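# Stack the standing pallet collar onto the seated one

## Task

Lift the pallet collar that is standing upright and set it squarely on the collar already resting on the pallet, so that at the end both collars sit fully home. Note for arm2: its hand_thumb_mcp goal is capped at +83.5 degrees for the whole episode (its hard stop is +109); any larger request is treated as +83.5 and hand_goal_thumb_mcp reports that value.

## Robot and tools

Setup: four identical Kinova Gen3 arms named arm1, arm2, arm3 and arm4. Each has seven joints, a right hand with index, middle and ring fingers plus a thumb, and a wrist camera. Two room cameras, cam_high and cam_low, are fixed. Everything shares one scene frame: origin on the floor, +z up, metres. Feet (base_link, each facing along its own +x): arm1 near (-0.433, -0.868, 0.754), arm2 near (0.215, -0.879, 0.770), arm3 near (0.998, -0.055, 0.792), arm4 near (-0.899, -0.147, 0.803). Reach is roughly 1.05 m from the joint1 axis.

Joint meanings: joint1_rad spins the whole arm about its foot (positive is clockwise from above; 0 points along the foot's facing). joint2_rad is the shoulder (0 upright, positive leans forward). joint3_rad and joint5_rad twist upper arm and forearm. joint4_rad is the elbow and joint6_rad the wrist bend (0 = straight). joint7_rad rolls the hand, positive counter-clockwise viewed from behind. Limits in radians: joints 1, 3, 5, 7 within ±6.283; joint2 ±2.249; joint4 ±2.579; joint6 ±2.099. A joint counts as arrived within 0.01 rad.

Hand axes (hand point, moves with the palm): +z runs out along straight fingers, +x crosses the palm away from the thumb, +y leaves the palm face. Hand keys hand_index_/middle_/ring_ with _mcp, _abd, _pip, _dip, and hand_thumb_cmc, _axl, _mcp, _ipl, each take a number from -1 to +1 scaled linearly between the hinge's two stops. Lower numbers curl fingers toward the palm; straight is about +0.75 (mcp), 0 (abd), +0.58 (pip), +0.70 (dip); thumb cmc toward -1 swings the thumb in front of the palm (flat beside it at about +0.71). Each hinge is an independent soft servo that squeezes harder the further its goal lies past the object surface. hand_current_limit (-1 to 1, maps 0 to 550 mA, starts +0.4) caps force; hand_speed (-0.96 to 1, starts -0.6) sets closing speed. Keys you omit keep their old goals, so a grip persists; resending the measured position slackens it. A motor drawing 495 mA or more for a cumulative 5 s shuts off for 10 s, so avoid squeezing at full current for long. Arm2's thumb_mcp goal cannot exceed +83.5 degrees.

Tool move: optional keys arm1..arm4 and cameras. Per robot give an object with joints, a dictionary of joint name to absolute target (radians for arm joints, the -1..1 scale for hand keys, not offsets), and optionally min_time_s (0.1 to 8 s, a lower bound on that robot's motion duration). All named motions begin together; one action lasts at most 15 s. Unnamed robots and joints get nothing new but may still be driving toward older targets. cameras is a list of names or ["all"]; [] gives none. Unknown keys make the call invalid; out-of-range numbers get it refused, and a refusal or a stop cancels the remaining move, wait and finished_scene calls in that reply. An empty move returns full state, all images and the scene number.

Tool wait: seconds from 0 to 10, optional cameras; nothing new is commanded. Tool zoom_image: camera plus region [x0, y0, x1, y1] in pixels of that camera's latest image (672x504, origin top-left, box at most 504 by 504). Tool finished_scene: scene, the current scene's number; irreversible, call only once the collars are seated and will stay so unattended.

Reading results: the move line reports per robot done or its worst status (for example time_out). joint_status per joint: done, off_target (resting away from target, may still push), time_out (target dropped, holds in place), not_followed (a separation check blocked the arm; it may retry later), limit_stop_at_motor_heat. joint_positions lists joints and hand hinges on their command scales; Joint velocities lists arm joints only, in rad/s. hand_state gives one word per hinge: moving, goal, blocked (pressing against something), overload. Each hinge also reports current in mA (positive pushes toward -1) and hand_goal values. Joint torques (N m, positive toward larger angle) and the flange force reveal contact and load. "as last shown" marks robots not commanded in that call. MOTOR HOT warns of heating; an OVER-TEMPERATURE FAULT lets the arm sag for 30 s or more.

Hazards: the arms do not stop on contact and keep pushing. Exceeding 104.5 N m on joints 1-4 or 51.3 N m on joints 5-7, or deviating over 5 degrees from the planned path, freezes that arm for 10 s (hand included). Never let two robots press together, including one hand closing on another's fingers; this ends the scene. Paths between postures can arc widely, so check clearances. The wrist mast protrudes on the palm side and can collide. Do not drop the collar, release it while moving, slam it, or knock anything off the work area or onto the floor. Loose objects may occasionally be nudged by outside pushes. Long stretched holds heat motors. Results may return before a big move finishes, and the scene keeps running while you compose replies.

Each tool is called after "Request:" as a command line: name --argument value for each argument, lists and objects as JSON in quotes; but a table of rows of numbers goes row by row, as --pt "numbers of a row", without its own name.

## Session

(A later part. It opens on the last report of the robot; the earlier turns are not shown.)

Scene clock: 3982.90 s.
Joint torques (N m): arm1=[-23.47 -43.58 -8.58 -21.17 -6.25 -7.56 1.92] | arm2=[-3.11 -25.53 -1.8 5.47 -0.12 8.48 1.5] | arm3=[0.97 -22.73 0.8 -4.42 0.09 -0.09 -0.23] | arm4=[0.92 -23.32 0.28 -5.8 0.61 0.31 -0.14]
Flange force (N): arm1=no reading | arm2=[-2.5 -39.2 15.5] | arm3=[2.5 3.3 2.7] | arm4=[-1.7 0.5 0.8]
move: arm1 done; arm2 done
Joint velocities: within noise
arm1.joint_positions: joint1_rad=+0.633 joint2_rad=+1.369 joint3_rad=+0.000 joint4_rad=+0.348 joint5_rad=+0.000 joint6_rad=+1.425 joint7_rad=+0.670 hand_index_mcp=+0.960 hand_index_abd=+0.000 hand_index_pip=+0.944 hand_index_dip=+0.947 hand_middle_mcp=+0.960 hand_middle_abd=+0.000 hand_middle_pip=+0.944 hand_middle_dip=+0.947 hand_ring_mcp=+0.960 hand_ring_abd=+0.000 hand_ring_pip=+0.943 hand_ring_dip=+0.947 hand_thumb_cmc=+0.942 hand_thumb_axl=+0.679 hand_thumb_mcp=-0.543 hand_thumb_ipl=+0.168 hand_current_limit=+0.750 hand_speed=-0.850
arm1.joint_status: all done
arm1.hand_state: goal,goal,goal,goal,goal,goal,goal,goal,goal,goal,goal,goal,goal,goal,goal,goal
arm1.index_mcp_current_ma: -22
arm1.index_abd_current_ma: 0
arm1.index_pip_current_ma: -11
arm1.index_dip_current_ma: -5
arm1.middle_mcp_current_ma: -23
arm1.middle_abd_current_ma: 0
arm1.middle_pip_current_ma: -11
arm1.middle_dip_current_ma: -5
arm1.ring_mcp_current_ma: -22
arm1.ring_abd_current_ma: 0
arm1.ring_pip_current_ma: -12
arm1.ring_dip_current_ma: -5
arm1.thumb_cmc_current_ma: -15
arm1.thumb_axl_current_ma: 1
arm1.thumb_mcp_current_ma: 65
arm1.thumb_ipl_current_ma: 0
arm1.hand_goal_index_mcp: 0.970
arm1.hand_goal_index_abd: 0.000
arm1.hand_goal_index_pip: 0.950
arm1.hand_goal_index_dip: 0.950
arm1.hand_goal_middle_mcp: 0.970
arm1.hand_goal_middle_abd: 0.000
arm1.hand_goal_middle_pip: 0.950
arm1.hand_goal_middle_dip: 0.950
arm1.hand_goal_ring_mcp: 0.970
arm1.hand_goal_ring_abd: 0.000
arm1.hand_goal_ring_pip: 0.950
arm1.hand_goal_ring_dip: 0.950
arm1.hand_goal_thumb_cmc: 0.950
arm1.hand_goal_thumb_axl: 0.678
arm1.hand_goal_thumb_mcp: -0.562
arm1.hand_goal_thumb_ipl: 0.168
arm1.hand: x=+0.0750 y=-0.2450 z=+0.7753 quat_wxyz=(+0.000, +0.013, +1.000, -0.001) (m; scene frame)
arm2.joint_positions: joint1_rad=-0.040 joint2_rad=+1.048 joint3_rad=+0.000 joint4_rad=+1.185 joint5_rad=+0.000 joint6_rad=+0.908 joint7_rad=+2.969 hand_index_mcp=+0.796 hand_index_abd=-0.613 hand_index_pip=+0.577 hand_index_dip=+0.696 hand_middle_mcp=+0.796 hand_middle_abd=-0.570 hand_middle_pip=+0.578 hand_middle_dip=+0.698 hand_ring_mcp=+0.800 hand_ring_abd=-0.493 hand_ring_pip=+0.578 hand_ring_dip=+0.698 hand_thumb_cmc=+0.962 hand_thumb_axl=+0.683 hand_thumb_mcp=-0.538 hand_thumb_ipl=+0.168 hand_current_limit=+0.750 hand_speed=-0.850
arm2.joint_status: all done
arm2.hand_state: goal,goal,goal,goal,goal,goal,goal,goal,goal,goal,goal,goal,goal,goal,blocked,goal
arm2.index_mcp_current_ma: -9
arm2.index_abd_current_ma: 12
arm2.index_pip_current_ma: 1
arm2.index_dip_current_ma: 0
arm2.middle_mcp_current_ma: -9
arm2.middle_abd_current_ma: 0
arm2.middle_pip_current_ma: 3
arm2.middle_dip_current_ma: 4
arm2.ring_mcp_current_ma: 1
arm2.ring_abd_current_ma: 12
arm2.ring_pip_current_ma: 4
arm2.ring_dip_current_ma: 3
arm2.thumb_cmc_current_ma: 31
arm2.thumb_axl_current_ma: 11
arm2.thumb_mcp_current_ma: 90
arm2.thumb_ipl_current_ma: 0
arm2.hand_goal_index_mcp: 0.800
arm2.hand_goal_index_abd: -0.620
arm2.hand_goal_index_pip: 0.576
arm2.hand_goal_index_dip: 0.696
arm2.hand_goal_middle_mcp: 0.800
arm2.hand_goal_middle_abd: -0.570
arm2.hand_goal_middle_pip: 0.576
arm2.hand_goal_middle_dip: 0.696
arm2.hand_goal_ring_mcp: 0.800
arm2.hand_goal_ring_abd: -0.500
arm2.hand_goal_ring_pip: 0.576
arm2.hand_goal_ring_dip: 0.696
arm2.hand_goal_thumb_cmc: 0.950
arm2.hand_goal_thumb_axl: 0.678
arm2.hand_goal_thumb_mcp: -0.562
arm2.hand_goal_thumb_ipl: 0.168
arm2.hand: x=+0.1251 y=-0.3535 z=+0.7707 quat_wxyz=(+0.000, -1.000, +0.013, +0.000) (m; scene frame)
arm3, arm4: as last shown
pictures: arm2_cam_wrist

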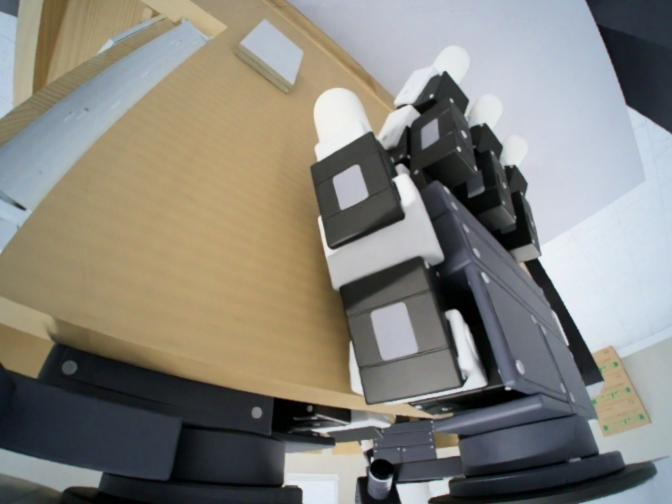

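Request:
move --arm1 '{"joints": {"joint2_rad": 1.38468, "joint4_rad": 0.35712, "joint6_rad": 1.39979}, "min_time_s": 3}' --arm2 '{"joints": {"joint2_rad": 1.07041, "joint4_rad": 1.18654, "joint6_rad": 0.88464}, "min_time_s": 3}' --cameras '["arm2_cam_wrist", "cam_high"]'

Request:
zoom_image --camera "arm2_cam_wrist" --region '[30, 0, 400, 140]'

Scene clock: 3995.47 s.
Joint torques (N m): arm1=[-19.29 -46.91 -6.57 -21.45 -4.74 -6.43 1.49] | arm2=[-0.44 -21.74 0.9 4.01 0.95 6.5 0.97] | arm3=[0.97 -22.76 0.9 -4.42 0.09 -0.07 -0.22] | arm4=[0.91 -23.29 0.27 -5.8 0.63 0.31 -0.14]
Flange force (N): arm1=no reading | arm2=[-4.6 -28.7 6.9] | arm3=[2.5 3.3 2.8] | arm4=[-1.6 0.6 0.8]
move: arm1 done; arm2 done
Joint velocities: within noise
arm1.joint_positions: joint1_rad=+0.633 joint2_rad=+1.385 joint3_rad=+0.000 joint4_rad=+0.357 joint5_rad=+0.000 joint6_rad=+1.400 joint7_rad=+0.670 hand_index_mcp=+0.960 hand_index_abd=+0.000 hand_index_pip=+0.944 hand_index_dip=+0.947 hand_middle_mcp=+0.960 hand_middle_abd=+0.000 hand_middle_pip=+0.944 hand_middle_dip=+0.947 hand_ring_mcp=+0.960 hand_ring_abd=+0.000 hand_ring_pip=+0.943 hand_ring_dip=+0.947 hand_thumb_cmc=+0.942 hand_thumb_axl=+0.679 hand_thumb_mcp=-0.543 hand_thumb_ipl=+0.168 hand_current_limit=+0.750 hand_speed=-0.850
arm1.joint_status: all done
arm1.hand_state: goal,goal,goal,goal,goal,goal,goal,goal,goal,goal,goal,goal,goal,goal,goal,goal
arm1.index_mcp_current_ma: -22
arm1.index_abd_current_ma: 0
arm1.index_pip_current_ma: -11
arm1.index_dip_current_ma: -5
arm1.middle_mcp_current_ma: -23
arm1.middle_abd_current_ma: 0
arm1.middle_pip_current_ma: -11
arm1.middle_dip_current_ma: -5
arm1.ring_mcp_current_ma: -22
arm1.ring_abd_current_ma: 0
arm1.ring_pip_current_ma: -12
arm1.ring_dip_current_ma: -5
arm1.thumb_cmc_current_ma: -15
arm1.thumb_axl_current_ma: 1
arm1.thumb_mcp_current_ma: 65
arm1.thumb_ipl_current_ma: 0
arm1.hand_goal_index_mcp: 0.970
arm1.hand_goal_index_abd: 0.000
arm1.hand_goal_index_pip: 0.950
arm1.hand_goal_index_dip: 0.950
arm1.hand_goal_middle_mcp: 0.970
arm1.hand_goal_middle_abd: 0.000
arm1.hand_goal_middle_pip: 0.950
arm1.hand_goal_middle_dip: 0.950
arm1.hand_goal_ring_mcp: 0.970
arm1.hand_goal_ring_abd: 0.000
arm1.hand_goal_ring_pip: 0.950
arm1.hand_goal_ring_dip: 0.950
arm1.hand_goal_thumb_cmc: 0.950
arm1.hand_goal_thumb_axl: 0.678
arm1.hand_goal_thumb_mcp: -0.562
arm1.hand_goal_thumb_ipl: 0.168
arm1.hand: x=+0.0750 y=-0.2450 z=+0.7612 quat_wxyz=(+0.000, +0.013, +1.000, -0.001) (m; scene frame)
arm2.joint_positions: joint1_rad=-0.040 joint2_rad=+1.070 joint3_rad=+0.000 joint4_rad=+1.187 joint5_rad=+0.000 joint6_rad=+0.885 joint7_rad=+2.969 hand_index_mcp=+0.796 hand_index_abd=-0.613 hand_index_pip=+0.577 hand_index_dip=+0.696 hand_middle_mcp=+0.796 hand_middle_abd=-0.570 hand_middle_pip=+0.578 hand_middle_dip=+0.698 hand_ring_mcp=+0.812 hand_ring_abd=-0.482 hand_ring_pip=+0.585 hand_ring_dip=+0.700 hand_thumb_cmc=+0.955 hand_thumb_axl=+0.683 hand_thumb_mcp=-0.538 hand_thumb_ipl=+0.168 hand_current_limit=+0.750 hand_speed=-0.850
arm2.joint_status: all done
arm2.hand_state: goal,goal,goal,goal,goal,goal,goal,goal,goal,goal,goal,goal,goal,goal,blocked,goal
arm2.index_mcp_current_ma: -9
arm2.index_abd_current_ma: 12
arm2.index_pip_current_ma: 1
arm2.index_dip_current_ma: 0
arm2.middle_mcp_current_ma: -9
arm2.middle_abd_current_ma: 0
arm2.middle_pip_current_ma: 3
arm2.middle_dip_current_ma: 4
arm2.ring_mcp_current_ma: 30
arm2.ring_abd_current_ma: 39
arm2.ring_pip_current_ma: 21
arm2.ring_dip_current_ma: 7
arm2.thumb_cmc_current_ma: 10
arm2.thumb_axl_current_ma: 11
arm2.thumb_mcp_current_ma: 90
arm2.thumb_ipl_current_ma: 0
arm2.hand_goal_index_mcp: 0.800
arm2.hand_goal_index_abd: -0.620
arm2.hand_goal_index_pip: 0.576
arm2.hand_goal_index_dip: 0.696
arm2.hand_goal_middle_mcp: 0.800
arm2.hand_goal_middle_abd: -0.570
arm2.hand_goal_middle_pip: 0.576
arm2.hand_goal_middle_dip: 0.696
arm2.hand_goal_ring_mcp: 0.800
arm2.hand_goal_ring_abd: -0.500
arm2.hand_goal_ring_pip: 0.576
arm2.hand_goal_ring_dip: 0.696
arm2.hand_goal_thumb_cmc: 0.950
arm2.hand_goal_thumb_axl: 0.678
arm2.hand_goal_thumb_mcp: -0.562
arm2.hand_goal_thumb_ipl: 0.168
arm2.hand: x=+0.1251 y=-0.3535 z=+0.7567 quat_wxyz=(+0.000, -1.000, +0.013, +0.000) (m; scene frame)
arm3.joint_positions: joint1_rad=+0.414 joint2_rad=+0.993 joint3_rad=+0.000 joint4_rad=+1.523 joint5_rad=+0.000 joint6_rad=+0.626 joint7_rad=-0.411 hand_index_mcp=+0.960 hand_index_abd=+0.000 hand_index_pip=+0.945 hand_index_dip=+0.946 hand_middle_mcp=+0.962 hand_middle_abd=+0.000 hand_middle_pip=+0.943 hand_middle_dip=+0.947 hand_ring_mcp=+0.960 hand_ring_abd=+0.000 hand_ring_pip=+0.943 hand_ring_dip=+0.947 hand_thumb_cmc=+0.942 hand_thumb_axl=+0.679 hand_thumb_mcp=-0.542 hand_thumb_ipl=+0.168 hand_current_limit=+0.750 hand_speed=-0.850
arm3.joint_status: not commanded
arm3.hand_state: goal,goal,goal,goal,goal,goal,goal,goal,goal,goal,goal,goal,goal,goal,blocked,goal
arm3.index_mcp_current_ma: -4
arm3.index_abd_current_ma: 0
arm3.index_pip_current_ma: -1
arm3.index_dip_current_ma: -1
arm3.middle_mcp_current_ma: -3
arm3.middle_abd_current_ma: 0
arm3.middle_pip_current_ma: -2
arm3.middle_dip_current_ma: -1
arm3.ring_mcp_current_ma: -5
arm3.ring_abd_current_ma: 0
arm3.ring_pip_current_ma: -2
arm3.ring_dip_current_ma: -1
arm3.thumb_cmc_current_ma: -3
arm3.thumb_axl_current_ma: 0
arm3.thumb_mcp_current_ma: 21
arm3.thumb_ipl_current_ma: 0
arm3.hand_goal_index_mcp: 0.970
arm3.hand_goal_index_abd: 0.000
arm3.hand_goal_index_pip: 0.950
arm3.hand_goal_index_dip: 0.950
arm3.hand_goal_middle_mcp: 0.970
arm3.hand_goal_middle_abd: 0.000
arm3.hand_goal_middle_pip: 0.950
arm3.hand_goal_middle_dip: 0.950
arm3.hand_goal_ring_mcp: 0.970
arm3.hand_goal_ring_abd: 0.000
arm3.hand_goal_ring_pip: 0.950
arm3.hand_goal_ring_dip: 0.950
arm3.hand_goal_thumb_cmc: 0.950
arm3.hand_goal_thumb_axl: 0.678
arm3.hand_goal_thumb_mcp: -0.562
arm3.hand_goal_thumb_ipl: 0.168
arm3.hand: x=+0.4323 y=+0.1730 z=+0.7449 quat_wxyz=(-0.006, +0.439, -0.899, +0.001) (m; scene frame)
arm4: as last shown
pictures: arm2_cam_wrist, cam_high

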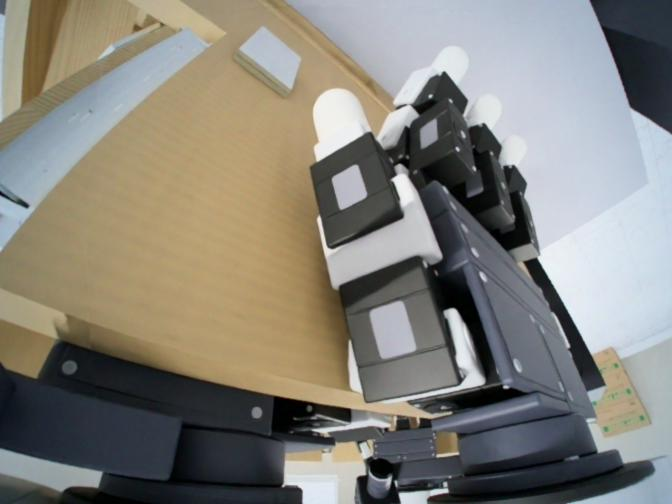

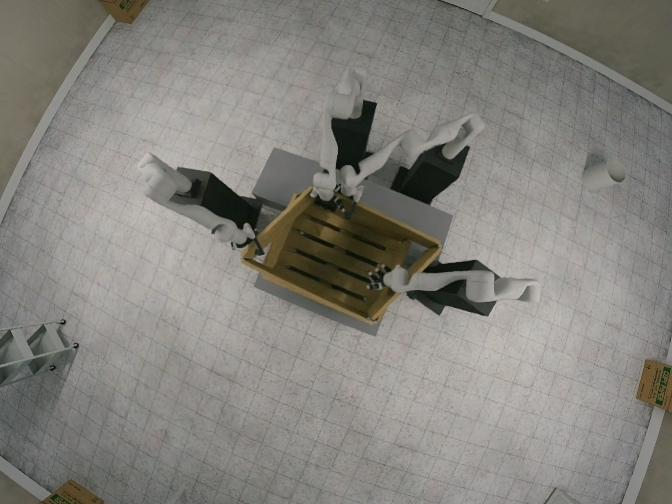

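Scaled by 1.362 from the camera's 672x504 image, which has a finer 960x720 frame.

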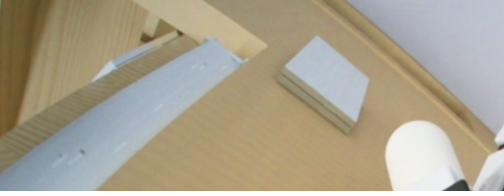

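Request:
move --arm1 '{"joints": {"joint2_rad": 1.39546, "joint4_rad": 0.361, "joint6_rad": 1.38513}, "min_time_s": 2.5}' --arm2 '{"joints": {"joint2_rad": 1.08519, "joint4_rad": 1.18642, "joint6_rad": 0.86998}, "min_time_s": 2.5}' --cameras '["arm2_cam_wrist"]'

Request:
zoom_image --camera "arm2_cam_wrist" --region '[80, 0, 320, 120]'

Scene clock: 4017.07 s.
Joint torques (N m): arm1=[-17.94 -44.99 -6.01 -20.46 -4.31 -6.12 1.47] | arm2=[-0.82 -22.59 0.63 3.77 0.72 6.63 0.84] | arm3=[0.98 -22.68 0.89 -4.47 0.09 -0.03 -0.23] | arm4=[1.01 -23.38 0.26 -5.91 0.63 0.3 -0.07]
Flange force (N): arm1=no reading | arm2=[-3.7 -28.3 8.8] | arm3=[2.4 2.9 2.7] | arm4=[-1.5 1.0 0.9]
move: arm1 done; arm2 done
Joint velocities: within noise
arm1.joint_positions: joint1_rad=+0.633 joint2_rad=+1.395 joint3_rad=+0.000 joint4_rad=+0.361 joint5_rad=+0.000 joint6_rad=+1.385 joint7_rad=+0.670 hand_index_mcp=+0.960 hand_index_abd=+0.000 hand_index_pip=+0.944 hand_index_dip=+0.947 hand_middle_mcp=+0.960 hand_middle_abd=+0.000 hand_middle_pip=+0.944 hand_middle_dip=+0.947 hand_ring_mcp=+0.960 hand_ring_abd=+0.000 hand_ring_pip=+0.943 hand_ring_dip=+0.947 hand_thumb_cmc=+0.942 hand_thumb_axl=+0.679 hand_thumb_mcp=-0.543 hand_thumb_ipl=+0.168 hand_current_limit=+0.750 hand_speed=-0.850
arm1.joint_status: all done
arm1.hand_state: goal,goal,goal,goal,goal,goal,goal,goal,goal,goal,goal,goal,goal,goal,goal,goal
arm1.index_mcp_current_ma: -22
arm1.index_abd_current_ma: 0
arm1.index_pip_current_ma: -11
arm1.index_dip_current_ma: -5
arm1.middle_mcp_current_ma: -23
arm1.middle_abd_current_ma: 0
arm1.middle_pip_current_ma: -11
arm1.middle_dip_current_ma: -5
arm1.ring_mcp_current_ma: -22
arm1.ring_abd_current_ma: 0
arm1.ring_pip_current_ma: -12
arm1.ring_dip_current_ma: -5
arm1.thumb_cmc_current_ma: -15
arm1.thumb_axl_current_ma: 1
arm1.thumb_mcp_current_ma: 65
arm1.thumb_ipl_current_ma: 0
arm1.hand_goal_index_mcp: 0.970
arm1.hand_goal_index_abd: 0.000
arm1.hand_goal_index_pip: 0.950
arm1.hand_goal_index_dip: 0.950
arm1.hand_goal_middle_mcp: 0.970
arm1.hand_goal_middle_abd: 0.000
arm1.hand_goal_middle_pip: 0.950
arm1.hand_goal_middle_dip: 0.950
arm1.hand_goal_ring_mcp: 0.970
arm1.hand_goal_ring_abd: 0.000
arm1.hand_goal_ring_pip: 0.950
arm1.hand_goal_ring_dip: 0.950
arm1.hand_goal_thumb_cmc: 0.950
arm1.hand_goal_thumb_axl: 0.678
arm1.hand_goal_thumb_mcp: -0.562
arm1.hand_goal_thumb_ipl: 0.168
arm1.hand: x=+0.0750 y=-0.2450 z=+0.7523 quat_wxyz=(+0.000, +0.013, +1.000, -0.001) (m; scene frame)
arm2.joint_positions: joint1_rad=-0.040 joint2_rad=+1.085 joint3_rad=+0.000 joint4_rad=+1.186 joint5_rad=+0.000 joint6_rad=+0.870 joint7_rad=+2.969 hand_index_mcp=+0.796 hand_index_abd=-0.613 hand_index_pip=+0.577 hand_index_dip=+0.696 hand_middle_mcp=+0.796 hand_middle_abd=-0.570 hand_middle_pip=+0.578 hand_middle_dip=+0.698 hand_ring_mcp=+0.821 hand_ring_abd=-0.471 hand_ring_pip=+0.593 hand_ring_dip=+0.704 hand_thumb_cmc=+0.947 hand_thumb_axl=+0.683 hand_thumb_mcp=-0.538 hand_thumb_ipl=+0.168 hand_current_limit=+0.750 hand_speed=-0.850
arm2.joint_status: all done
arm2.hand_state: goal,goal,goal,goal,goal,goal,goal,goal,blocked,blocked,goal,goal,goal,goal,blocked,goal
arm2.index_mcp_current_ma: -9
arm2.index_abd_current_ma: 12
arm2.index_pip_current_ma: 1
arm2.index_dip_current_ma: 0
arm2.middle_mcp_current_ma: -9
arm2.middle_abd_current_ma: 0
arm2.middle_pip_current_ma: 3
arm2.middle_dip_current_ma: 4
arm2.ring_mcp_current_ma: 62
arm2.ring_abd_current_ma: 71
arm2.ring_pip_current_ma: 44
arm2.ring_dip_current_ma: 17
arm2.thumb_cmc_current_ma: -5
arm2.thumb_axl_current_ma: 12
arm2.thumb_mcp_current_ma: 90
arm2.thumb_ipl_current_ma: 0
arm2.hand_goal_index_mcp: 0.800
arm2.hand_goal_index_abd: -0.620
arm2.hand_goal_index_pip: 0.576
arm2.hand_goal_index_dip: 0.696
arm2.hand_goal_middle_mcp: 0.800
arm2.hand_goal_middle_abd: -0.570
arm2.hand_goal_middle_pip: 0.576
arm2.hand_goal_middle_dip: 0.696
arm2.hand_goal_ring_mcp: 0.800
arm2.hand_goal_ring_abd: -0.500
arm2.hand_goal_ring_pip: 0.576
arm2.hand_goal_ring_dip: 0.696
arm2.hand_goal_thumb_cmc: 0.950
arm2.hand_goal_thumb_axl: 0.678
arm2.hand_goal_thumb_mcp: -0.562
arm2.hand_goal_thumb_ipl: 0.168
arm2.hand: x=+0.1251 y=-0.3535 z=+0.7477 quat_wxyz=(+0.000, -1.000, +0.013, +0.000) (m; scene frame)
arm3, arm4: as last shown
pictures: arm2_cam_wrist

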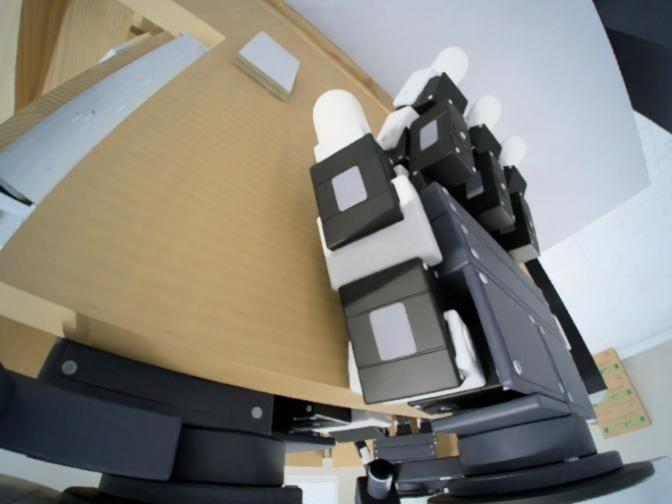

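Scaled by 2.100 from the camera's 672x504 image, which has a finer 960x720 frame.

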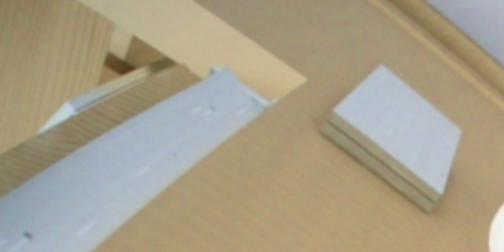

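Request:
move --cameras '["cam_high", "arm4_cam_wrist", "arm3_cam_wrist", "arm1_cam_wrist"]'

Request:
zoom_image --camera "cam_high" --region '[230, 180, 350, 300]'

Request:
zoom_image --camera "cam_high" --region '[340, 220, 460, 340]'

Scene clock: 4038.90 s.
Joint torques (N m): arm1=[-17.96 -44.97 -5.97 -20.45 -4.29 -6.12 1.41] | arm2=[-0.76 -22.56 0.6 3.82 0.71 6.63 0.84] | arm3=[0.98 -22.7 0.9 -4.45 0.04 -0.05 -0.21] | arm4=[1.05 -23.36 0.34 -5.84 0.7 0.3 -0.08]
Flange force (N): arm1=no reading | arm2=[-3.9 -28.5 8.8] | arm3=[2.5 3.0 2.7] | arm4=[-1.8 0.9 0.8]
Joint velocities: within noise
arm1.joint_positions: joint1_rad=+0.633 joint2_rad=+1.395 joint3_rad=+0.000 joint4_rad=+0.361 joint5_rad=+0.000 joint6_rad=+1.385 joint7_rad=+0.670 hand_index_mcp=+0.960 hand_index_abd=+0.000 hand_index_pip=+0.944 hand_index_dip=+0.947 hand_middle_mcp=+0.960 hand_middle_abd=+0.000 hand_middle_pip=+0.944 hand_middle_dip=+0.947 hand_ring_mcp=+0.960 hand_ring_abd=+0.000 hand_ring_pip=+0.943 hand_ring_dip=+0.947 hand_thumb_cmc=+0.942 hand_thumb_axl=+0.679 hand_thumb_mcp=-0.543 hand_thumb_ipl=+0.168 hand_current_limit=+0.750 hand_speed=-0.850
arm1.joint_status: all done
arm1.hand_state: goal,goal,goal,goal,goal,goal,goal,goal,goal,goal,goal,goal,goal,goal,goal,goal
arm1.index_mcp_current_ma: -22
arm1.index_abd_current_ma: 0
arm1.index_pip_current_ma: -11
arm1.index_dip_current_ma: -5
arm1.middle_mcp_current_ma: -23
arm1.middle_abd_current_ma: 0
arm1.middle_pip_current_ma: -11
arm1.middle_dip_current_ma: -5
arm1.ring_mcp_current_ma: -22
arm1.ring_abd_current_ma: 0
arm1.ring_pip_current_ma: -12
arm1.ring_dip_current_ma: -5
arm1.thumb_cmc_current_ma: -15
arm1.thumb_axl_current_ma: 1
arm1.thumb_mcp_current_ma: 65
arm1.thumb_ipl_current_ma: 0
arm1.hand_goal_index_mcp: 0.970
arm1.hand_goal_index_abd: 0.000
arm1.hand_goal_index_pip: 0.950
arm1.hand_goal_index_dip: 0.950
arm1.hand_goal_middle_mcp: 0.970
arm1.hand_goal_middle_abd: 0.000
arm1.hand_goal_middle_pip: 0.950
arm1.hand_goal_middle_dip: 0.950
arm1.hand_goal_ring_mcp: 0.970
arm1.hand_goal_ring_abd: 0.000
arm1.hand_goal_ring_pip: 0.950
arm1.hand_goal_ring_dip: 0.950
arm1.hand_goal_thumb_cmc: 0.950
arm1.hand_goal_thumb_axl: 0.678
arm1.hand_goal_thumb_mcp: -0.562
arm1.hand_goal_thumb_ipl: 0.168
arm1.hand: x=+0.0750 y=-0.2450 z=+0.7523 quat_wxyz=(+0.000, +0.013, +1.000, -0.001) (m; scene frame)
arm2.joint_positions: joint1_rad=-0.040 joint2_rad=+1.085 joint3_rad=+0.000 joint4_rad=+1.186 joint5_rad=+0.000 joint6_rad=+0.870 joint7_rad=+2.969 hand_index_mcp=+0.796 hand_index_abd=-0.613 hand_index_pip=+0.577 hand_index_dip=+0.696 hand_middle_mcp=+0.796 hand_middle_abd=-0.570 hand_middle_pip=+0.578 hand_middle_dip=+0.698 hand_ring_mcp=+0.821 hand_ring_abd=-0.471 hand_ring_pip=+0.593 hand_ring_dip=+0.704 hand_thumb_cmc=+0.947 hand_thumb_axl=+0.683 hand_thumb_mcp=-0.538 hand_thumb_ipl=+0.168 hand_current_limit=+0.750 hand_speed=-0.850
arm2.joint_status: all done
arm2.hand_state: goal,goal,goal,goal,goal,goal,goal,goal,blocked,blocked,goal,goal,goal,goal,blocked,goal
arm2.index_mcp_current_ma: -9
arm2.index_abd_current_ma: 12
arm2.index_pip_current_ma: 1
arm2.index_dip_current_ma: 0
arm2.middle_mcp_current_ma: -9
arm2.middle_abd_current_ma: 0
arm2.middle_pip_current_ma: 3
arm2.middle_dip_current_ma: 4
arm2.ring_mcp_current_ma: 62
arm2.ring_abd_current_ma: 71
arm2.ring_pip_current_ma: 44
arm2.ring_dip_current_ma: 17
arm2.thumb_cmc_current_ma: -5
arm2.thumb_axl_current_ma: 12
arm2.thumb_mcp_current_ma: 90
arm2.thumb_ipl_current_ma: 0
arm2.hand_goal_index_mcp: 0.800
arm2.hand_goal_index_abd: -0.620
arm2.hand_goal_index_pip: 0.576
arm2.hand_goal_index_dip: 0.696
arm2.hand_goal_middle_mcp: 0.800
arm2.hand_goal_middle_abd: -0.570
arm2.hand_goal_middle_pip: 0.576
arm2.hand_goal_middle_dip: 0.696
arm2.hand_goal_ring_mcp: 0.800
arm2.hand_goal_ring_abd: -0.500
arm2.hand_goal_ring_pip: 0.576
arm2.hand_goal_ring_dip: 0.696
arm2.hand_goal_thumb_cmc: 0.950
arm2.hand_goal_thumb_axl: 0.678
arm2.hand_goal_thumb_mcp: -0.562
arm2.hand_goal_thumb_ipl: 0.168
arm2.hand: x=+0.1251 y=-0.3535 z=+0.7477 quat_wxyz=(+0.000, -1.000, +0.013, +0.000) (m; scene frame)
arm3.joint_positions: joint1_rad=+0.414 joint2_rad=+0.993 joint3_rad=+0.000 joint4_rad=+1.523 joint5_rad=+0.000 joint6_rad=+0.626 joint7_rad=-0.411 hand_index_mcp=+0.960 hand_index_abd=+0.000 hand_index_pip=+0.945 hand_index_dip=+0.946 hand_middle_mcp=+0.962 hand_middle_abd=+0.000 hand_middle_pip=+0.943 hand_middle_dip=+0.947 hand_ring_mcp=+0.960 hand_ring_abd=+0.000 hand_ring_pip=+0.943 hand_ring_dip=+0.947 hand_thumb_cmc=+0.942 hand_thumb_axl=+0.679 hand_thumb_mcp=-0.542 hand_thumb_ipl=+0.168 hand_current_limit=+0.750 hand_speed=-0.850
arm3.joint_status: not commanded
arm3.hand_state: goal,goal,goal,goal,goal,goal,goal,goal,goal,goal,goal,goal,goal,goal,blocked,goal
arm3.index_mcp_current_ma: -4
arm3.index_abd_current_ma: 0
arm3.index_pip_current_ma: -1
arm3.index_dip_current_ma: -1
arm3.middle_mcp_current_ma: -3
arm3.middle_abd_current_ma: 0
arm3.middle_pip_current_ma: -2
arm3.middle_dip_current_ma: -1
arm3.ring_mcp_current_ma: -5
arm3.ring_abd_current_ma: 0
arm3.ring_pip_current_ma: -2
arm3.ring_dip_current_ma: -1
arm3.thumb_cmc_current_ma: -3
arm3.thumb_axl_current_ma: 0
arm3.thumb_mcp_current_ma: 21
arm3.thumb_ipl_current_ma: 0
arm3.hand_goal_index_mcp: 0.970
arm3.hand_goal_index_abd: 0.000
arm3.hand_goal_index_pip: 0.950
arm3.hand_goal_index_dip: 0.950
arm3.hand_goal_middle_mcp: 0.970
arm3.hand_goal_middle_abd: 0.000
arm3.hand_goal_middle_pip: 0.950
arm3.hand_goal_middle_dip: 0.950
arm3.hand_goal_ring_mcp: 0.970
arm3.hand_goal_ring_abd: 0.000
arm3.hand_goal_ring_pip: 0.950
arm3.hand_goal_ring_dip: 0.950
arm3.hand_goal_thumb_cmc: 0.950
arm3.hand_goal_thumb_axl: 0.678
arm3.hand_goal_thumb_mcp: -0.562
arm3.hand_goal_thumb_ipl: 0.168
arm3.hand: x=+0.4323 y=+0.1730 z=+0.7449 quat_wxyz=(-0.006, +0.439, -0.899, +0.001) (m; scene frame)
arm4.joint_positions: joint1_rad=-0.553 joint2_rad=+1.112 joint3_rad=+0.000 joint4_rad=+1.196 joint5_rad=+0.000 joint6_rad=+0.833 joint7_rad=+2.160 hand_index_mcp=+0.959 hand_index_abd=+0.000 hand_index_pip=+0.942 hand_index_dip=+0.947 hand_middle_mcp=+0.959 hand_middle_abd=+0.003 hand_middle_pip=+0.942 hand_middle_dip=+0.947 hand_ring_mcp=+0.965 hand_ring_abd=+0.003 hand_ring_pip=+0.944 hand_ring_dip=+0.947 hand_thumb_cmc=+0.943 hand_thumb_axl=+0.679 hand_thumb_mcp=-0.541 hand_thumb_ipl=+0.168 hand_current_limit=+0.750 hand_speed=-0.850
arm4.joint_status: not commanded
arm4.hand_state: goal,goal,goal,goal,goal,goal,goal,goal,goal,goal,goal,goal,goal,goal,blocked,goal
arm4.index_mcp_current_ma: -5
arm4.index_abd_current_ma: 0
arm4.index_pip_current_ma: -3
arm4.index_dip_current_ma: -1
arm4.middle_mcp_current_ma: -5
arm4.middle_abd_current_ma: 1
arm4.middle_pip_current_ma: -3
arm4.middle_dip_current_ma: -1
arm4.ring_mcp_current_ma: -1
arm4.ring_abd_current_ma: 0
arm4.ring_pip_current_ma: -2
arm4.ring_dip_current_ma: -1
arm4.thumb_cmc_current_ma: -2
arm4.thumb_axl_current_ma: 0
arm4.thumb_mcp_current_ma: 22
arm4.thumb_ipl_current_ma: 0
arm4.hand_goal_index_mcp: 0.970
arm4.hand_goal_index_abd: 0.000
arm4.hand_goal_index_pip: 0.950
arm4.hand_goal_index_dip: 0.950
arm4.hand_goal_middle_mcp: 0.970
arm4.hand_goal_middle_abd: 0.000
arm4.hand_goal_middle_pip: 0.950
arm4.hand_goal_middle_dip: 0.950
arm4.hand_goal_ring_mcp: 0.970
arm4.hand_goal_ring_abd: 0.000
arm4.hand_goal_ring_pip: 0.950
arm4.hand_goal_ring_dip: 0.950
arm4.hand_goal_thumb_cmc: 0.950
arm4.hand_goal_thumb_axl: 0.678
arm4.hand_goal_thumb_mcp: -0.562
arm4.hand_goal_thumb_ipl: 0.168
arm4.hand: x=-0.3649 y=+0.0911 z=+0.7653 quat_wxyz=(+0.004, -0.438, +0.899, -0.001) (m; scene frame)
pictures: arm1_cam_wrist, arm3_cam_wrist, arm4_cam_wrist, cam_high

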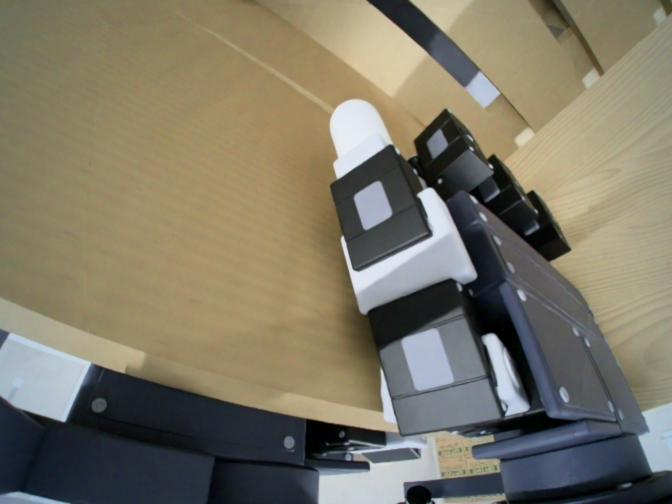

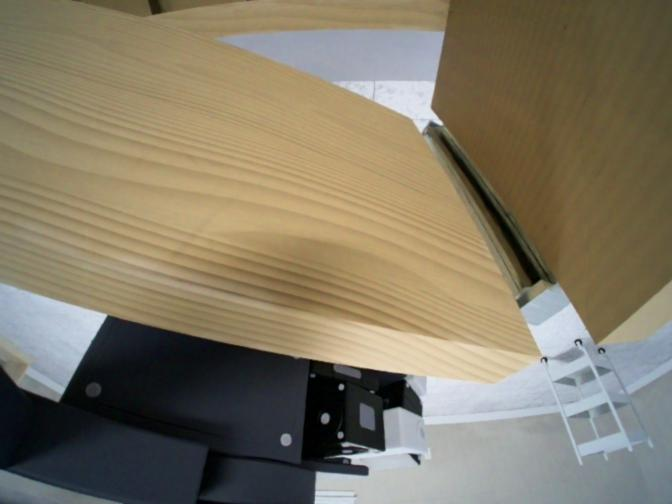

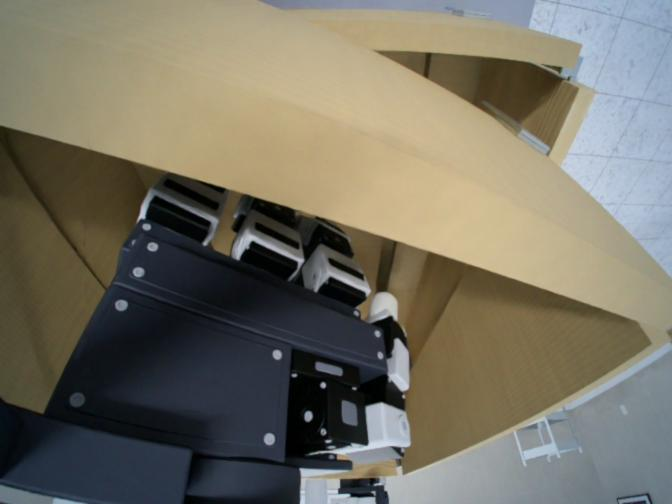

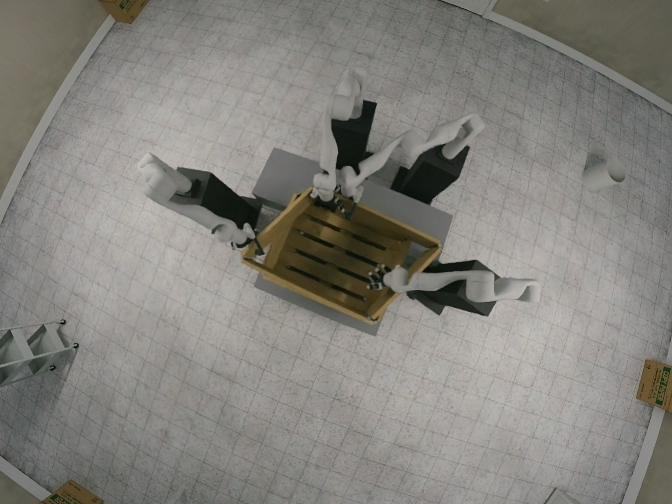

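Scaled by 4.200 from the camera's 672x504 image, which has a finer 960x720 frame.

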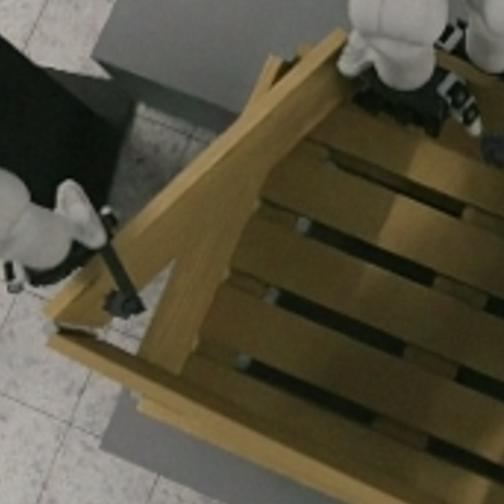

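Scaled by 4.200 from the camera's 672x504 image, which has a finer 960x720 frame.

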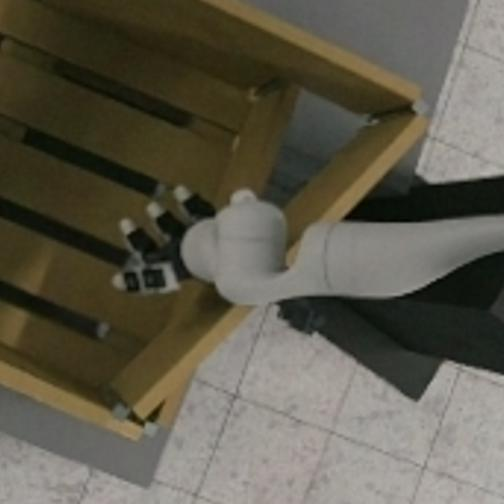

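Request:
move --cameras '["arm2_cam_wrist"]'

Request:
zoom_image --camera "arm2_cam_wrist" --region '[0, 180, 400, 480]'

Scene clock: 4101.10 s.
Joint torques (N m): arm1=[-17.95 -44.99 -6.02 -20.47 -4.28 -6.12 1.45] | arm2=[-0.77 -22.57 0.63 3.82 0.69 6.63 0.81] | arm3=[1 -22.76 0.87 -4.44 0.12 -0.1 -0.28] | arm4=[1.06 -23.36 0.23 -5.86 0.67 0.28 -0.13]
Flange force (N): arm1=no reading | arm2=[-3.8 -28.5 8.8] | arm3=[2.5 3.3 2.7] | arm4=[-1.7 0.8 0.8]
Joint velocities: within noise
arm1.joint_positions: joint1_rad=+0.633 joint2_rad=+1.395 joint3_rad=+0.000 joint4_rad=+0.361 joint5_rad=+0.000 joint6_rad=+1.385 joint7_rad=+0.670 hand_index_mcp=+0.960 hand_index_abd=+0.000 hand_index_pip=+0.944 hand_index_dip=+0.947 hand_middle_mcp=+0.960 hand_middle_abd=+0.000 hand_middle_pip=+0.944 hand_middle_dip=+0.947 hand_ring_mcp=+0.960 hand_ring_abd=+0.000 hand_ring_pip=+0.943 hand_ring_dip=+0.947 hand_thumb_cmc=+0.942 hand_thumb_axl=+0.679 hand_thumb_mcp=-0.543 hand_thumb_ipl=+0.168 hand_current_limit=+0.750 hand_speed=-0.850
arm1.joint_status: all done
arm1.hand_state: goal,goal,goal,goal,goal,goal,goal,goal,goal,goal,goal,goal,goal,goal,goal,goal
arm1.index_mcp_current_ma: -22
arm1.index_abd_current_ma: 0
arm1.index_pip_current_ma: -11
arm1.index_dip_current_ma: -5
arm1.middle_mcp_current_ma: -23
arm1.middle_abd_current_ma: 0
arm1.middle_pip_current_ma: -11
arm1.middle_dip_current_ma: -5
arm1.ring_mcp_current_ma: -22
arm1.ring_abd_current_ma: 0
arm1.ring_pip_current_ma: -12
arm1.ring_dip_current_ma: -5
arm1.thumb_cmc_current_ma: -15
arm1.thumb_axl_current_ma: 1
arm1.thumb_mcp_current_ma: 65
arm1.thumb_ipl_current_ma: 0
arm1.hand_goal_index_mcp: 0.970
arm1.hand_goal_index_abd: 0.000
arm1.hand_goal_index_pip: 0.950
arm1.hand_goal_index_dip: 0.950
arm1.hand_goal_middle_mcp: 0.970
arm1.hand_goal_middle_abd: 0.000
arm1.hand_goal_middle_pip: 0.950
arm1.hand_goal_middle_dip: 0.950
arm1.hand_goal_ring_mcp: 0.970
arm1.hand_goal_ring_abd: 0.000
arm1.hand_goal_ring_pip: 0.950
arm1.hand_goal_ring_dip: 0.950
arm1.hand_goal_thumb_cmc: 0.950
arm1.hand_goal_thumb_axl: 0.678
arm1.hand_goal_thumb_mcp: -0.562
arm1.hand_goal_thumb_ipl: 0.168
arm1.hand: x=+0.0750 y=-0.2450 z=+0.7523 quat_wxyz=(+0.000, +0.013, +1.000, -0.001) (m; scene frame)
arm2.joint_positions: joint1_rad=-0.040 joint2_rad=+1.085 joint3_rad=+0.000 joint4_rad=+1.186 joint5_rad=+0.000 joint6_rad=+0.870 joint7_rad=+2.969 hand_index_mcp=+0.796 hand_index_abd=-0.613 hand_index_pip=+0.577 hand_index_dip=+0.696 hand_middle_mcp=+0.796 hand_middle_abd=-0.570 hand_middle_pip=+0.578 hand_middle_dip=+0.698 hand_ring_mcp=+0.821 hand_ring_abd=-0.471 hand_ring_pip=+0.593 hand_ring_dip=+0.704 hand_thumb_cmc=+0.947 hand_thumb_axl=+0.683 hand_thumb_mcp=-0.538 hand_thumb_ipl=+0.168 hand_current_limit=+0.750 hand_speed=-0.850
arm2.joint_status: all done
arm2.hand_state: goal,goal,goal,goal,goal,goal,goal,goal,blocked,blocked,goal,goal,goal,goal,blocked,goal
arm2.index_mcp_current_ma: -9
arm2.index_abd_current_ma: 12
arm2.index_pip_current_ma: 1
arm2.index_dip_current_ma: 0
arm2.middle_mcp_current_ma: -9
arm2.middle_abd_current_ma: 0
arm2.middle_pip_current_ma: 3
arm2.middle_dip_current_ma: 4
arm2.ring_mcp_current_ma: 62
arm2.ring_abd_current_ma: 71
arm2.ring_pip_current_ma: 44
arm2.ring_dip_current_ma: 17
arm2.thumb_cmc_current_ma: -5
arm2.thumb_axl_current_ma: 12
arm2.thumb_mcp_current_ma: 90
arm2.thumb_ipl_current_ma: 0
arm2.hand_goal_index_mcp: 0.800
arm2.hand_goal_index_abd: -0.620
arm2.hand_goal_index_pip: 0.576
arm2.hand_goal_index_dip: 0.696
arm2.hand_goal_middle_mcp: 0.800
arm2.hand_goal_middle_abd: -0.570
arm2.hand_goal_middle_pip: 0.576
arm2.hand_goal_middle_dip: 0.696
arm2.hand_goal_ring_mcp: 0.800
arm2.hand_goal_ring_abd: -0.500
arm2.hand_goal_ring_pip: 0.576
arm2.hand_goal_ring_dip: 0.696
arm2.hand_goal_thumb_cmc: 0.950
arm2.hand_goal_thumb_axl: 0.678
arm2.hand_goal_thumb_mcp: -0.562
arm2.hand_goal_thumb_ipl: 0.168
arm2.hand: x=+0.1251 y=-0.3535 z=+0.7477 quat_wxyz=(+0.000, -1.000, +0.013, +0.000) (m; scene frame)
arm3.joint_positions: joint1_rad=+0.414 joint2_rad=+0.993 joint3_rad=+0.000 joint4_rad=+1.523 joint5_rad=+0.000 joint6_rad=+0.626 joint7_rad=-0.411 hand_index_mcp=+0.960 hand_index_abd=+0.000 hand_index_pip=+0.945 hand_index_dip=+0.946 hand_middle_mcp=+0.962 hand_middle_abd=+0.000 hand_middle_pip=+0.943 hand_middle_dip=+0.947 hand_ring_mcp=+0.960 hand_ring_abd=+0.000 hand_ring_pip=+0.943 hand_ring_dip=+0.947 hand_thumb_cmc=+0.942 hand_thumb_axl=+0.679 hand_thumb_mcp=-0.542 hand_thumb_ipl=+0.168 hand_current_limit=+0.750 hand_speed=-0.850
arm3.joint_status: not commanded
arm3.hand_state: goal,goal,goal,goal,goal,goal,goal,goal,goal,goal,goal,goal,goal,goal,blocked,goal
arm3.index_mcp_current_ma: -4
arm3.index_abd_current_ma: 0
arm3.index_pip_current_ma: -1
arm3.index_dip_current_ma: -1
arm3.middle_mcp_current_ma: -3
arm3.middle_abd_current_ma: 0
arm3.middle_pip_current_ma: -2
arm3.middle_dip_current_ma: -1
arm3.ring_mcp_current_ma: -5
arm3.ring_abd_current_ma: 0
arm3.ring_pip_current_ma: -2
arm3.ring_dip_current_ma: -1
arm3.thumb_cmc_current_ma: -3
arm3.thumb_axl_current_ma: 0
arm3.thumb_mcp_current_ma: 21
arm3.thumb_ipl_current_ma: 0
arm3.hand_goal_index_mcp: 0.970
arm3.hand_goal_index_abd: 0.000
arm3.hand_goal_index_pip: 0.950
arm3.hand_goal_index_dip: 0.950
arm3.hand_goal_middle_mcp: 0.970
arm3.hand_goal_middle_abd: 0.000
arm3.hand_goal_middle_pip: 0.950
arm3.hand_goal_middle_dip: 0.950
arm3.hand_goal_ring_mcp: 0.970
arm3.hand_goal_ring_abd: 0.000
arm3.hand_goal_ring_pip: 0.950
arm3.hand_goal_ring_dip: 0.950
arm3.hand_goal_thumb_cmc: 0.950
arm3.hand_goal_thumb_axl: 0.678
arm3.hand_goal_thumb_mcp: -0.562
arm3.hand_goal_thumb_ipl: 0.168
arm3.hand: x=+0.4323 y=+0.1730 z=+0.7449 quat_wxyz=(-0.006, +0.439, -0.899, +0.001) (m; scene frame)
arm4.joint_positions: joint1_rad=-0.553 joint2_rad=+1.112 joint3_rad=+0.000 joint4_rad=+1.196 joint5_rad=+0.000 joint6_rad=+0.833 joint7_rad=+2.160 hand_index_mcp=+0.959 hand_index_abd=+0.000 hand_index_pip=+0.942 hand_index_dip=+0.947 hand_middle_mcp=+0.959 hand_middle_abd=+0.003 hand_middle_pip=+0.942 hand_middle_dip=+0.947 hand_ring_mcp=+0.965 hand_ring_abd=+0.003 hand_ring_pip=+0.944 hand_ring_dip=+0.947 hand_thumb_cmc=+0.943 hand_thumb_axl=+0.679 hand_thumb_mcp=-0.541 hand_thumb_ipl=+0.168 hand_current_limit=+0.750 hand_speed=-0.850
arm4.joint_status: not commanded
arm4.hand_state: goal,goal,goal,goal,goal,goal,goal,goal,goal,goal,goal,goal,goal,goal,blocked,goal
arm4.index_mcp_current_ma: -5
arm4.index_abd_current_ma: 0
arm4.index_pip_current_ma: -3
arm4.index_dip_current_ma: -1
arm4.middle_mcp_current_ma: -5
arm4.middle_abd_current_ma: 1
arm4.middle_pip_current_ma: -3
arm4.middle_dip_current_ma: -1
arm4.ring_mcp_current_ma: -1
arm4.ring_abd_current_ma: 0
arm4.ring_pip_current_ma: -2
arm4.ring_dip_current_ma: -1
arm4.thumb_cmc_current_ma: -2
arm4.thumb_axl_current_ma: 0
arm4.thumb_mcp_current_ma: 22
arm4.thumb_ipl_current_ma: 0
arm4.hand_goal_index_mcp: 0.970
arm4.hand_goal_index_abd: 0.000
arm4.hand_goal_index_pip: 0.950
arm4.hand_goal_index_dip: 0.950
arm4.hand_goal_middle_mcp: 0.970
arm4.hand_goal_middle_abd: 0.000
arm4.hand_goal_middle_pip: 0.950
arm4.hand_goal_middle_dip: 0.950
arm4.hand_goal_ring_mcp: 0.970
arm4.hand_goal_ring_abd: 0.000
arm4.hand_goal_ring_pip: 0.950
arm4.hand_goal_ring_dip: 0.950
arm4.hand_goal_thumb_cmc: 0.950
arm4.hand_goal_thumb_axl: 0.678
arm4.hand_goal_thumb_mcp: -0.562
arm4.hand_goal_thumb_ipl: 0.168
arm4.hand: x=-0.3649 y=+0.0911 z=+0.7653 quat_wxyz=(+0.004, -0.438, +0.899, -0.001) (m; scene frame)
pictures: arm2_cam_wrist

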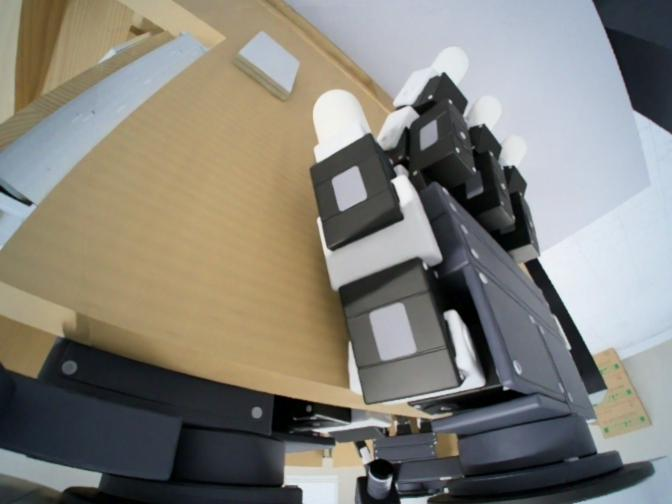

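Scaled by 1.260 from the camera's 672x504 image, which has a finer 960x720 frame.

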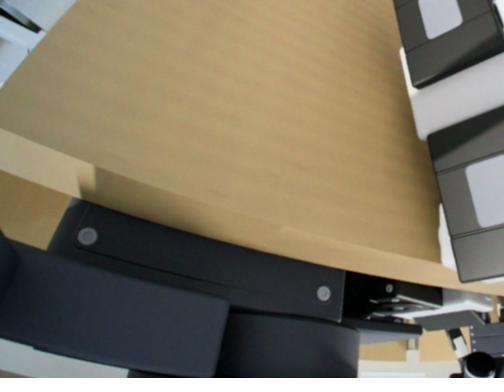

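Request:
move --arm1 '{"joints": {"joint2_rad": 1.40437, "joint4_rad": 0.36281, "joint6_rad": 1.37441}, "min_time_s": 2.5}' --arm2 '{"joints": {"joint2_rad": 1.09681, "joint4_rad": 1.18585, "joint6_rad": 0.85893}, "min_time_s": 2.5}' --cameras '["arm2_cam_wrist", "cam_low"]'

Scene clock: 4129.83 s.
Joint torques (N m): arm1=[-17.39 -41.49 -5.89 -18.92 -4.15 -6.06 1.44] | arm2=[-1.76 -15.04 0.36 4.73 0.74 5.18 0.42] | arm3=[1.02 -22.74 0.88 -4.44 0.11 -0.04 -0.25] | arm4=[0.94 -23.4 0.29 -5.86 0.66 0.27 -0.02]
Flange force (N): arm1=no reading | arm2=[-0.8 -22.8 -5.7] | arm3=[2.5 3.1 2.8] | arm4=[-1.8 0.7 0.9]
move: arm1 done; arm2 done
Joint velocities: within noise
arm1.joint_positions: joint1_rad=+0.633 joint2_rad=+1.404 joint3_rad=+0.000 joint4_rad=+0.363 joint5_rad=+0.000 joint6_rad=+1.374 joint7_rad=+0.670 hand_index_mcp=+0.960 hand_index_abd=+0.000 hand_index_pip=+0.944 hand_index_dip=+0.947 hand_middle_mcp=+0.960 hand_middle_abd=+0.000 hand_middle_pip=+0.944 hand_middle_dip=+0.947 hand_ring_mcp=+0.960 hand_ring_abd=+0.000 hand_ring_pip=+0.943 hand_ring_dip=+0.947 hand_thumb_cmc=+0.942 hand_thumb_axl=+0.679 hand_thumb_mcp=-0.543 hand_thumb_ipl=+0.168 hand_current_limit=+0.750 hand_speed=-0.850
arm1.joint_status: all done
arm1.hand_state: goal,goal,goal,goal,goal,goal,goal,goal,goal,goal,goal,goal,goal,goal,goal,goal
arm1.index_mcp_current_ma: -22
arm1.index_abd_current_ma: 0
arm1.index_pip_current_ma: -11
arm1.index_dip_current_ma: -5
arm1.middle_mcp_current_ma: -23
arm1.middle_abd_current_ma: 0
arm1.middle_pip_current_ma: -11
arm1.middle_dip_current_ma: -5
arm1.ring_mcp_current_ma: -22
arm1.ring_abd_current_ma: 0
arm1.ring_pip_current_ma: -12
arm1.ring_dip_current_ma: -5
arm1.thumb_cmc_current_ma: -15
arm1.thumb_axl_current_ma: 1
arm1.thumb_mcp_current_ma: 65
arm1.thumb_ipl_current_ma: 0
arm1.hand_goal_index_mcp: 0.970
arm1.hand_goal_index_abd: 0.000
arm1.hand_goal_index_pip: 0.950
arm1.hand_goal_index_dip: 0.950
arm1.hand_goal_middle_mcp: 0.970
arm1.hand_goal_middle_abd: 0.000
arm1.hand_goal_middle_pip: 0.950
arm1.hand_goal_middle_dip: 0.950
arm1.hand_goal_ring_mcp: 0.970
arm1.hand_goal_ring_abd: 0.000
arm1.hand_goal_ring_pip: 0.950
arm1.hand_goal_ring_dip: 0.950
arm1.hand_goal_thumb_cmc: 0.950
arm1.hand_goal_thumb_axl: 0.678
arm1.hand_goal_thumb_mcp: -0.562
arm1.hand_goal_thumb_ipl: 0.168
arm1.hand: x=+0.0750 y=-0.2450 z=+0.7452 quat_wxyz=(+0.000, +0.013, +1.000, -0.001) (m; scene frame)
arm2.joint_positions: joint1_rad=-0.039 joint2_rad=+1.097 joint3_rad=+0.000 joint4_rad=+1.186 joint5_rad=+0.000 joint6_rad=+0.859 joint7_rad=+2.969 hand_index_mcp=+0.796 hand_index_abd=-0.613 hand_index_pip=+0.577 hand_index_dip=+0.696 hand_middle_mcp=+0.796 hand_middle_abd=-0.570 hand_middle_pip=+0.578 hand_middle_dip=+0.698 hand_ring_mcp=+0.828 hand_ring_abd=-0.464 hand_ring_pip=+0.598 hand_ring_dip=+0.706 hand_thumb_cmc=+0.946 hand_thumb_axl=+0.683 hand_thumb_mcp=-0.538 hand_thumb_ipl=+0.168 hand_current_limit=+0.750 hand_speed=-0.850
arm2.joint_status: all done
arm2.hand_state: goal,goal,goal,goal,goal,goal,goal,goal,blocked,blocked,blocked,goal,goal,goal,blocked,goal
arm2.index_mcp_current_ma: -9
arm2.index_abd_current_ma: 12
arm2.index_pip_current_ma: 1
arm2.index_dip_current_ma: 0
arm2.middle_mcp_current_ma: -8
arm2.middle_abd_current_ma: 0
arm2.middle_pip_current_ma: 3
arm2.middle_dip_current_ma: 4
arm2.ring_mcp_current_ma: 86
arm2.ring_abd_current_ma: 92
arm2.ring_pip_current_ma: 61
arm2.ring_dip_current_ma: 24
arm2.thumb_cmc_current_ma: -9
arm2.thumb_axl_current_ma: 12
arm2.thumb_mcp_current_ma: 89
arm2.thumb_ipl_current_ma: 0
arm2.hand_goal_index_mcp: 0.800
arm2.hand_goal_index_abd: -0.620
arm2.hand_goal_index_pip: 0.576
arm2.hand_goal_index_dip: 0.696
arm2.hand_goal_middle_mcp: 0.800
arm2.hand_goal_middle_abd: -0.570
arm2.hand_goal_middle_pip: 0.576
arm2.hand_goal_middle_dip: 0.696
arm2.hand_goal_ring_mcp: 0.800
arm2.hand_goal_ring_abd: -0.500
arm2.hand_goal_ring_pip: 0.576
arm2.hand_goal_ring_dip: 0.696
arm2.hand_goal_thumb_cmc: 0.950
arm2.hand_goal_thumb_axl: 0.678
arm2.hand_goal_thumb_mcp: -0.562
arm2.hand_goal_thumb_ipl: 0.168
arm2.hand: x=+0.1251 y=-0.3535 z=+0.7407 quat_wxyz=(+0.000, -1.000, +0.013, +0.000) (m; scene frame)
arm3, arm4: as last shown
pictures: arm2_cam_wrist, cam_low

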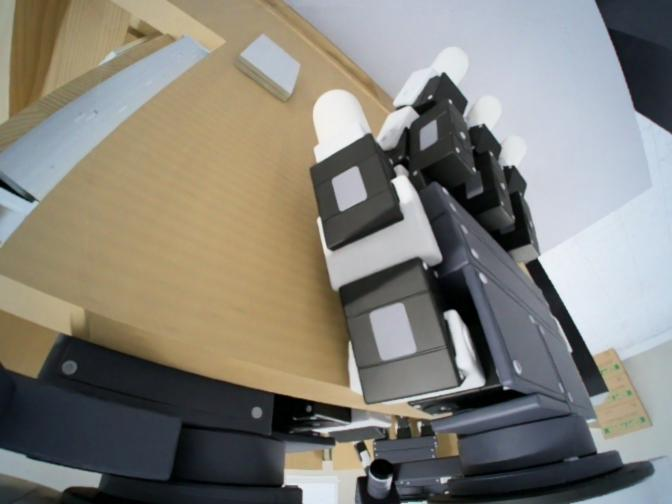

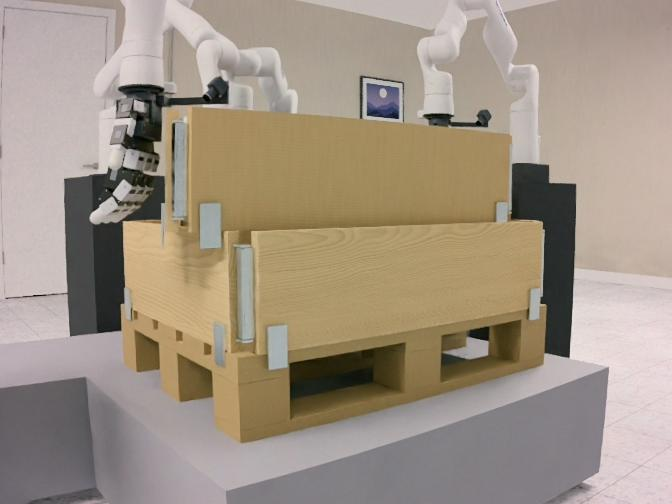

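Request:
zoom_image --camera "arm2_cam_wrist" --region '[60, 0, 320, 110]'

Scaled by 1.938 from the camera's 672x504 image, which has a finer 960x720 frame.

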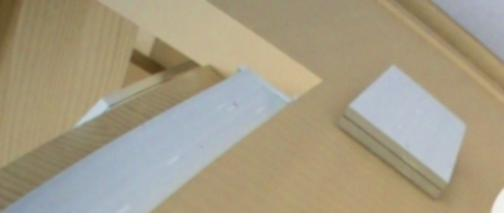

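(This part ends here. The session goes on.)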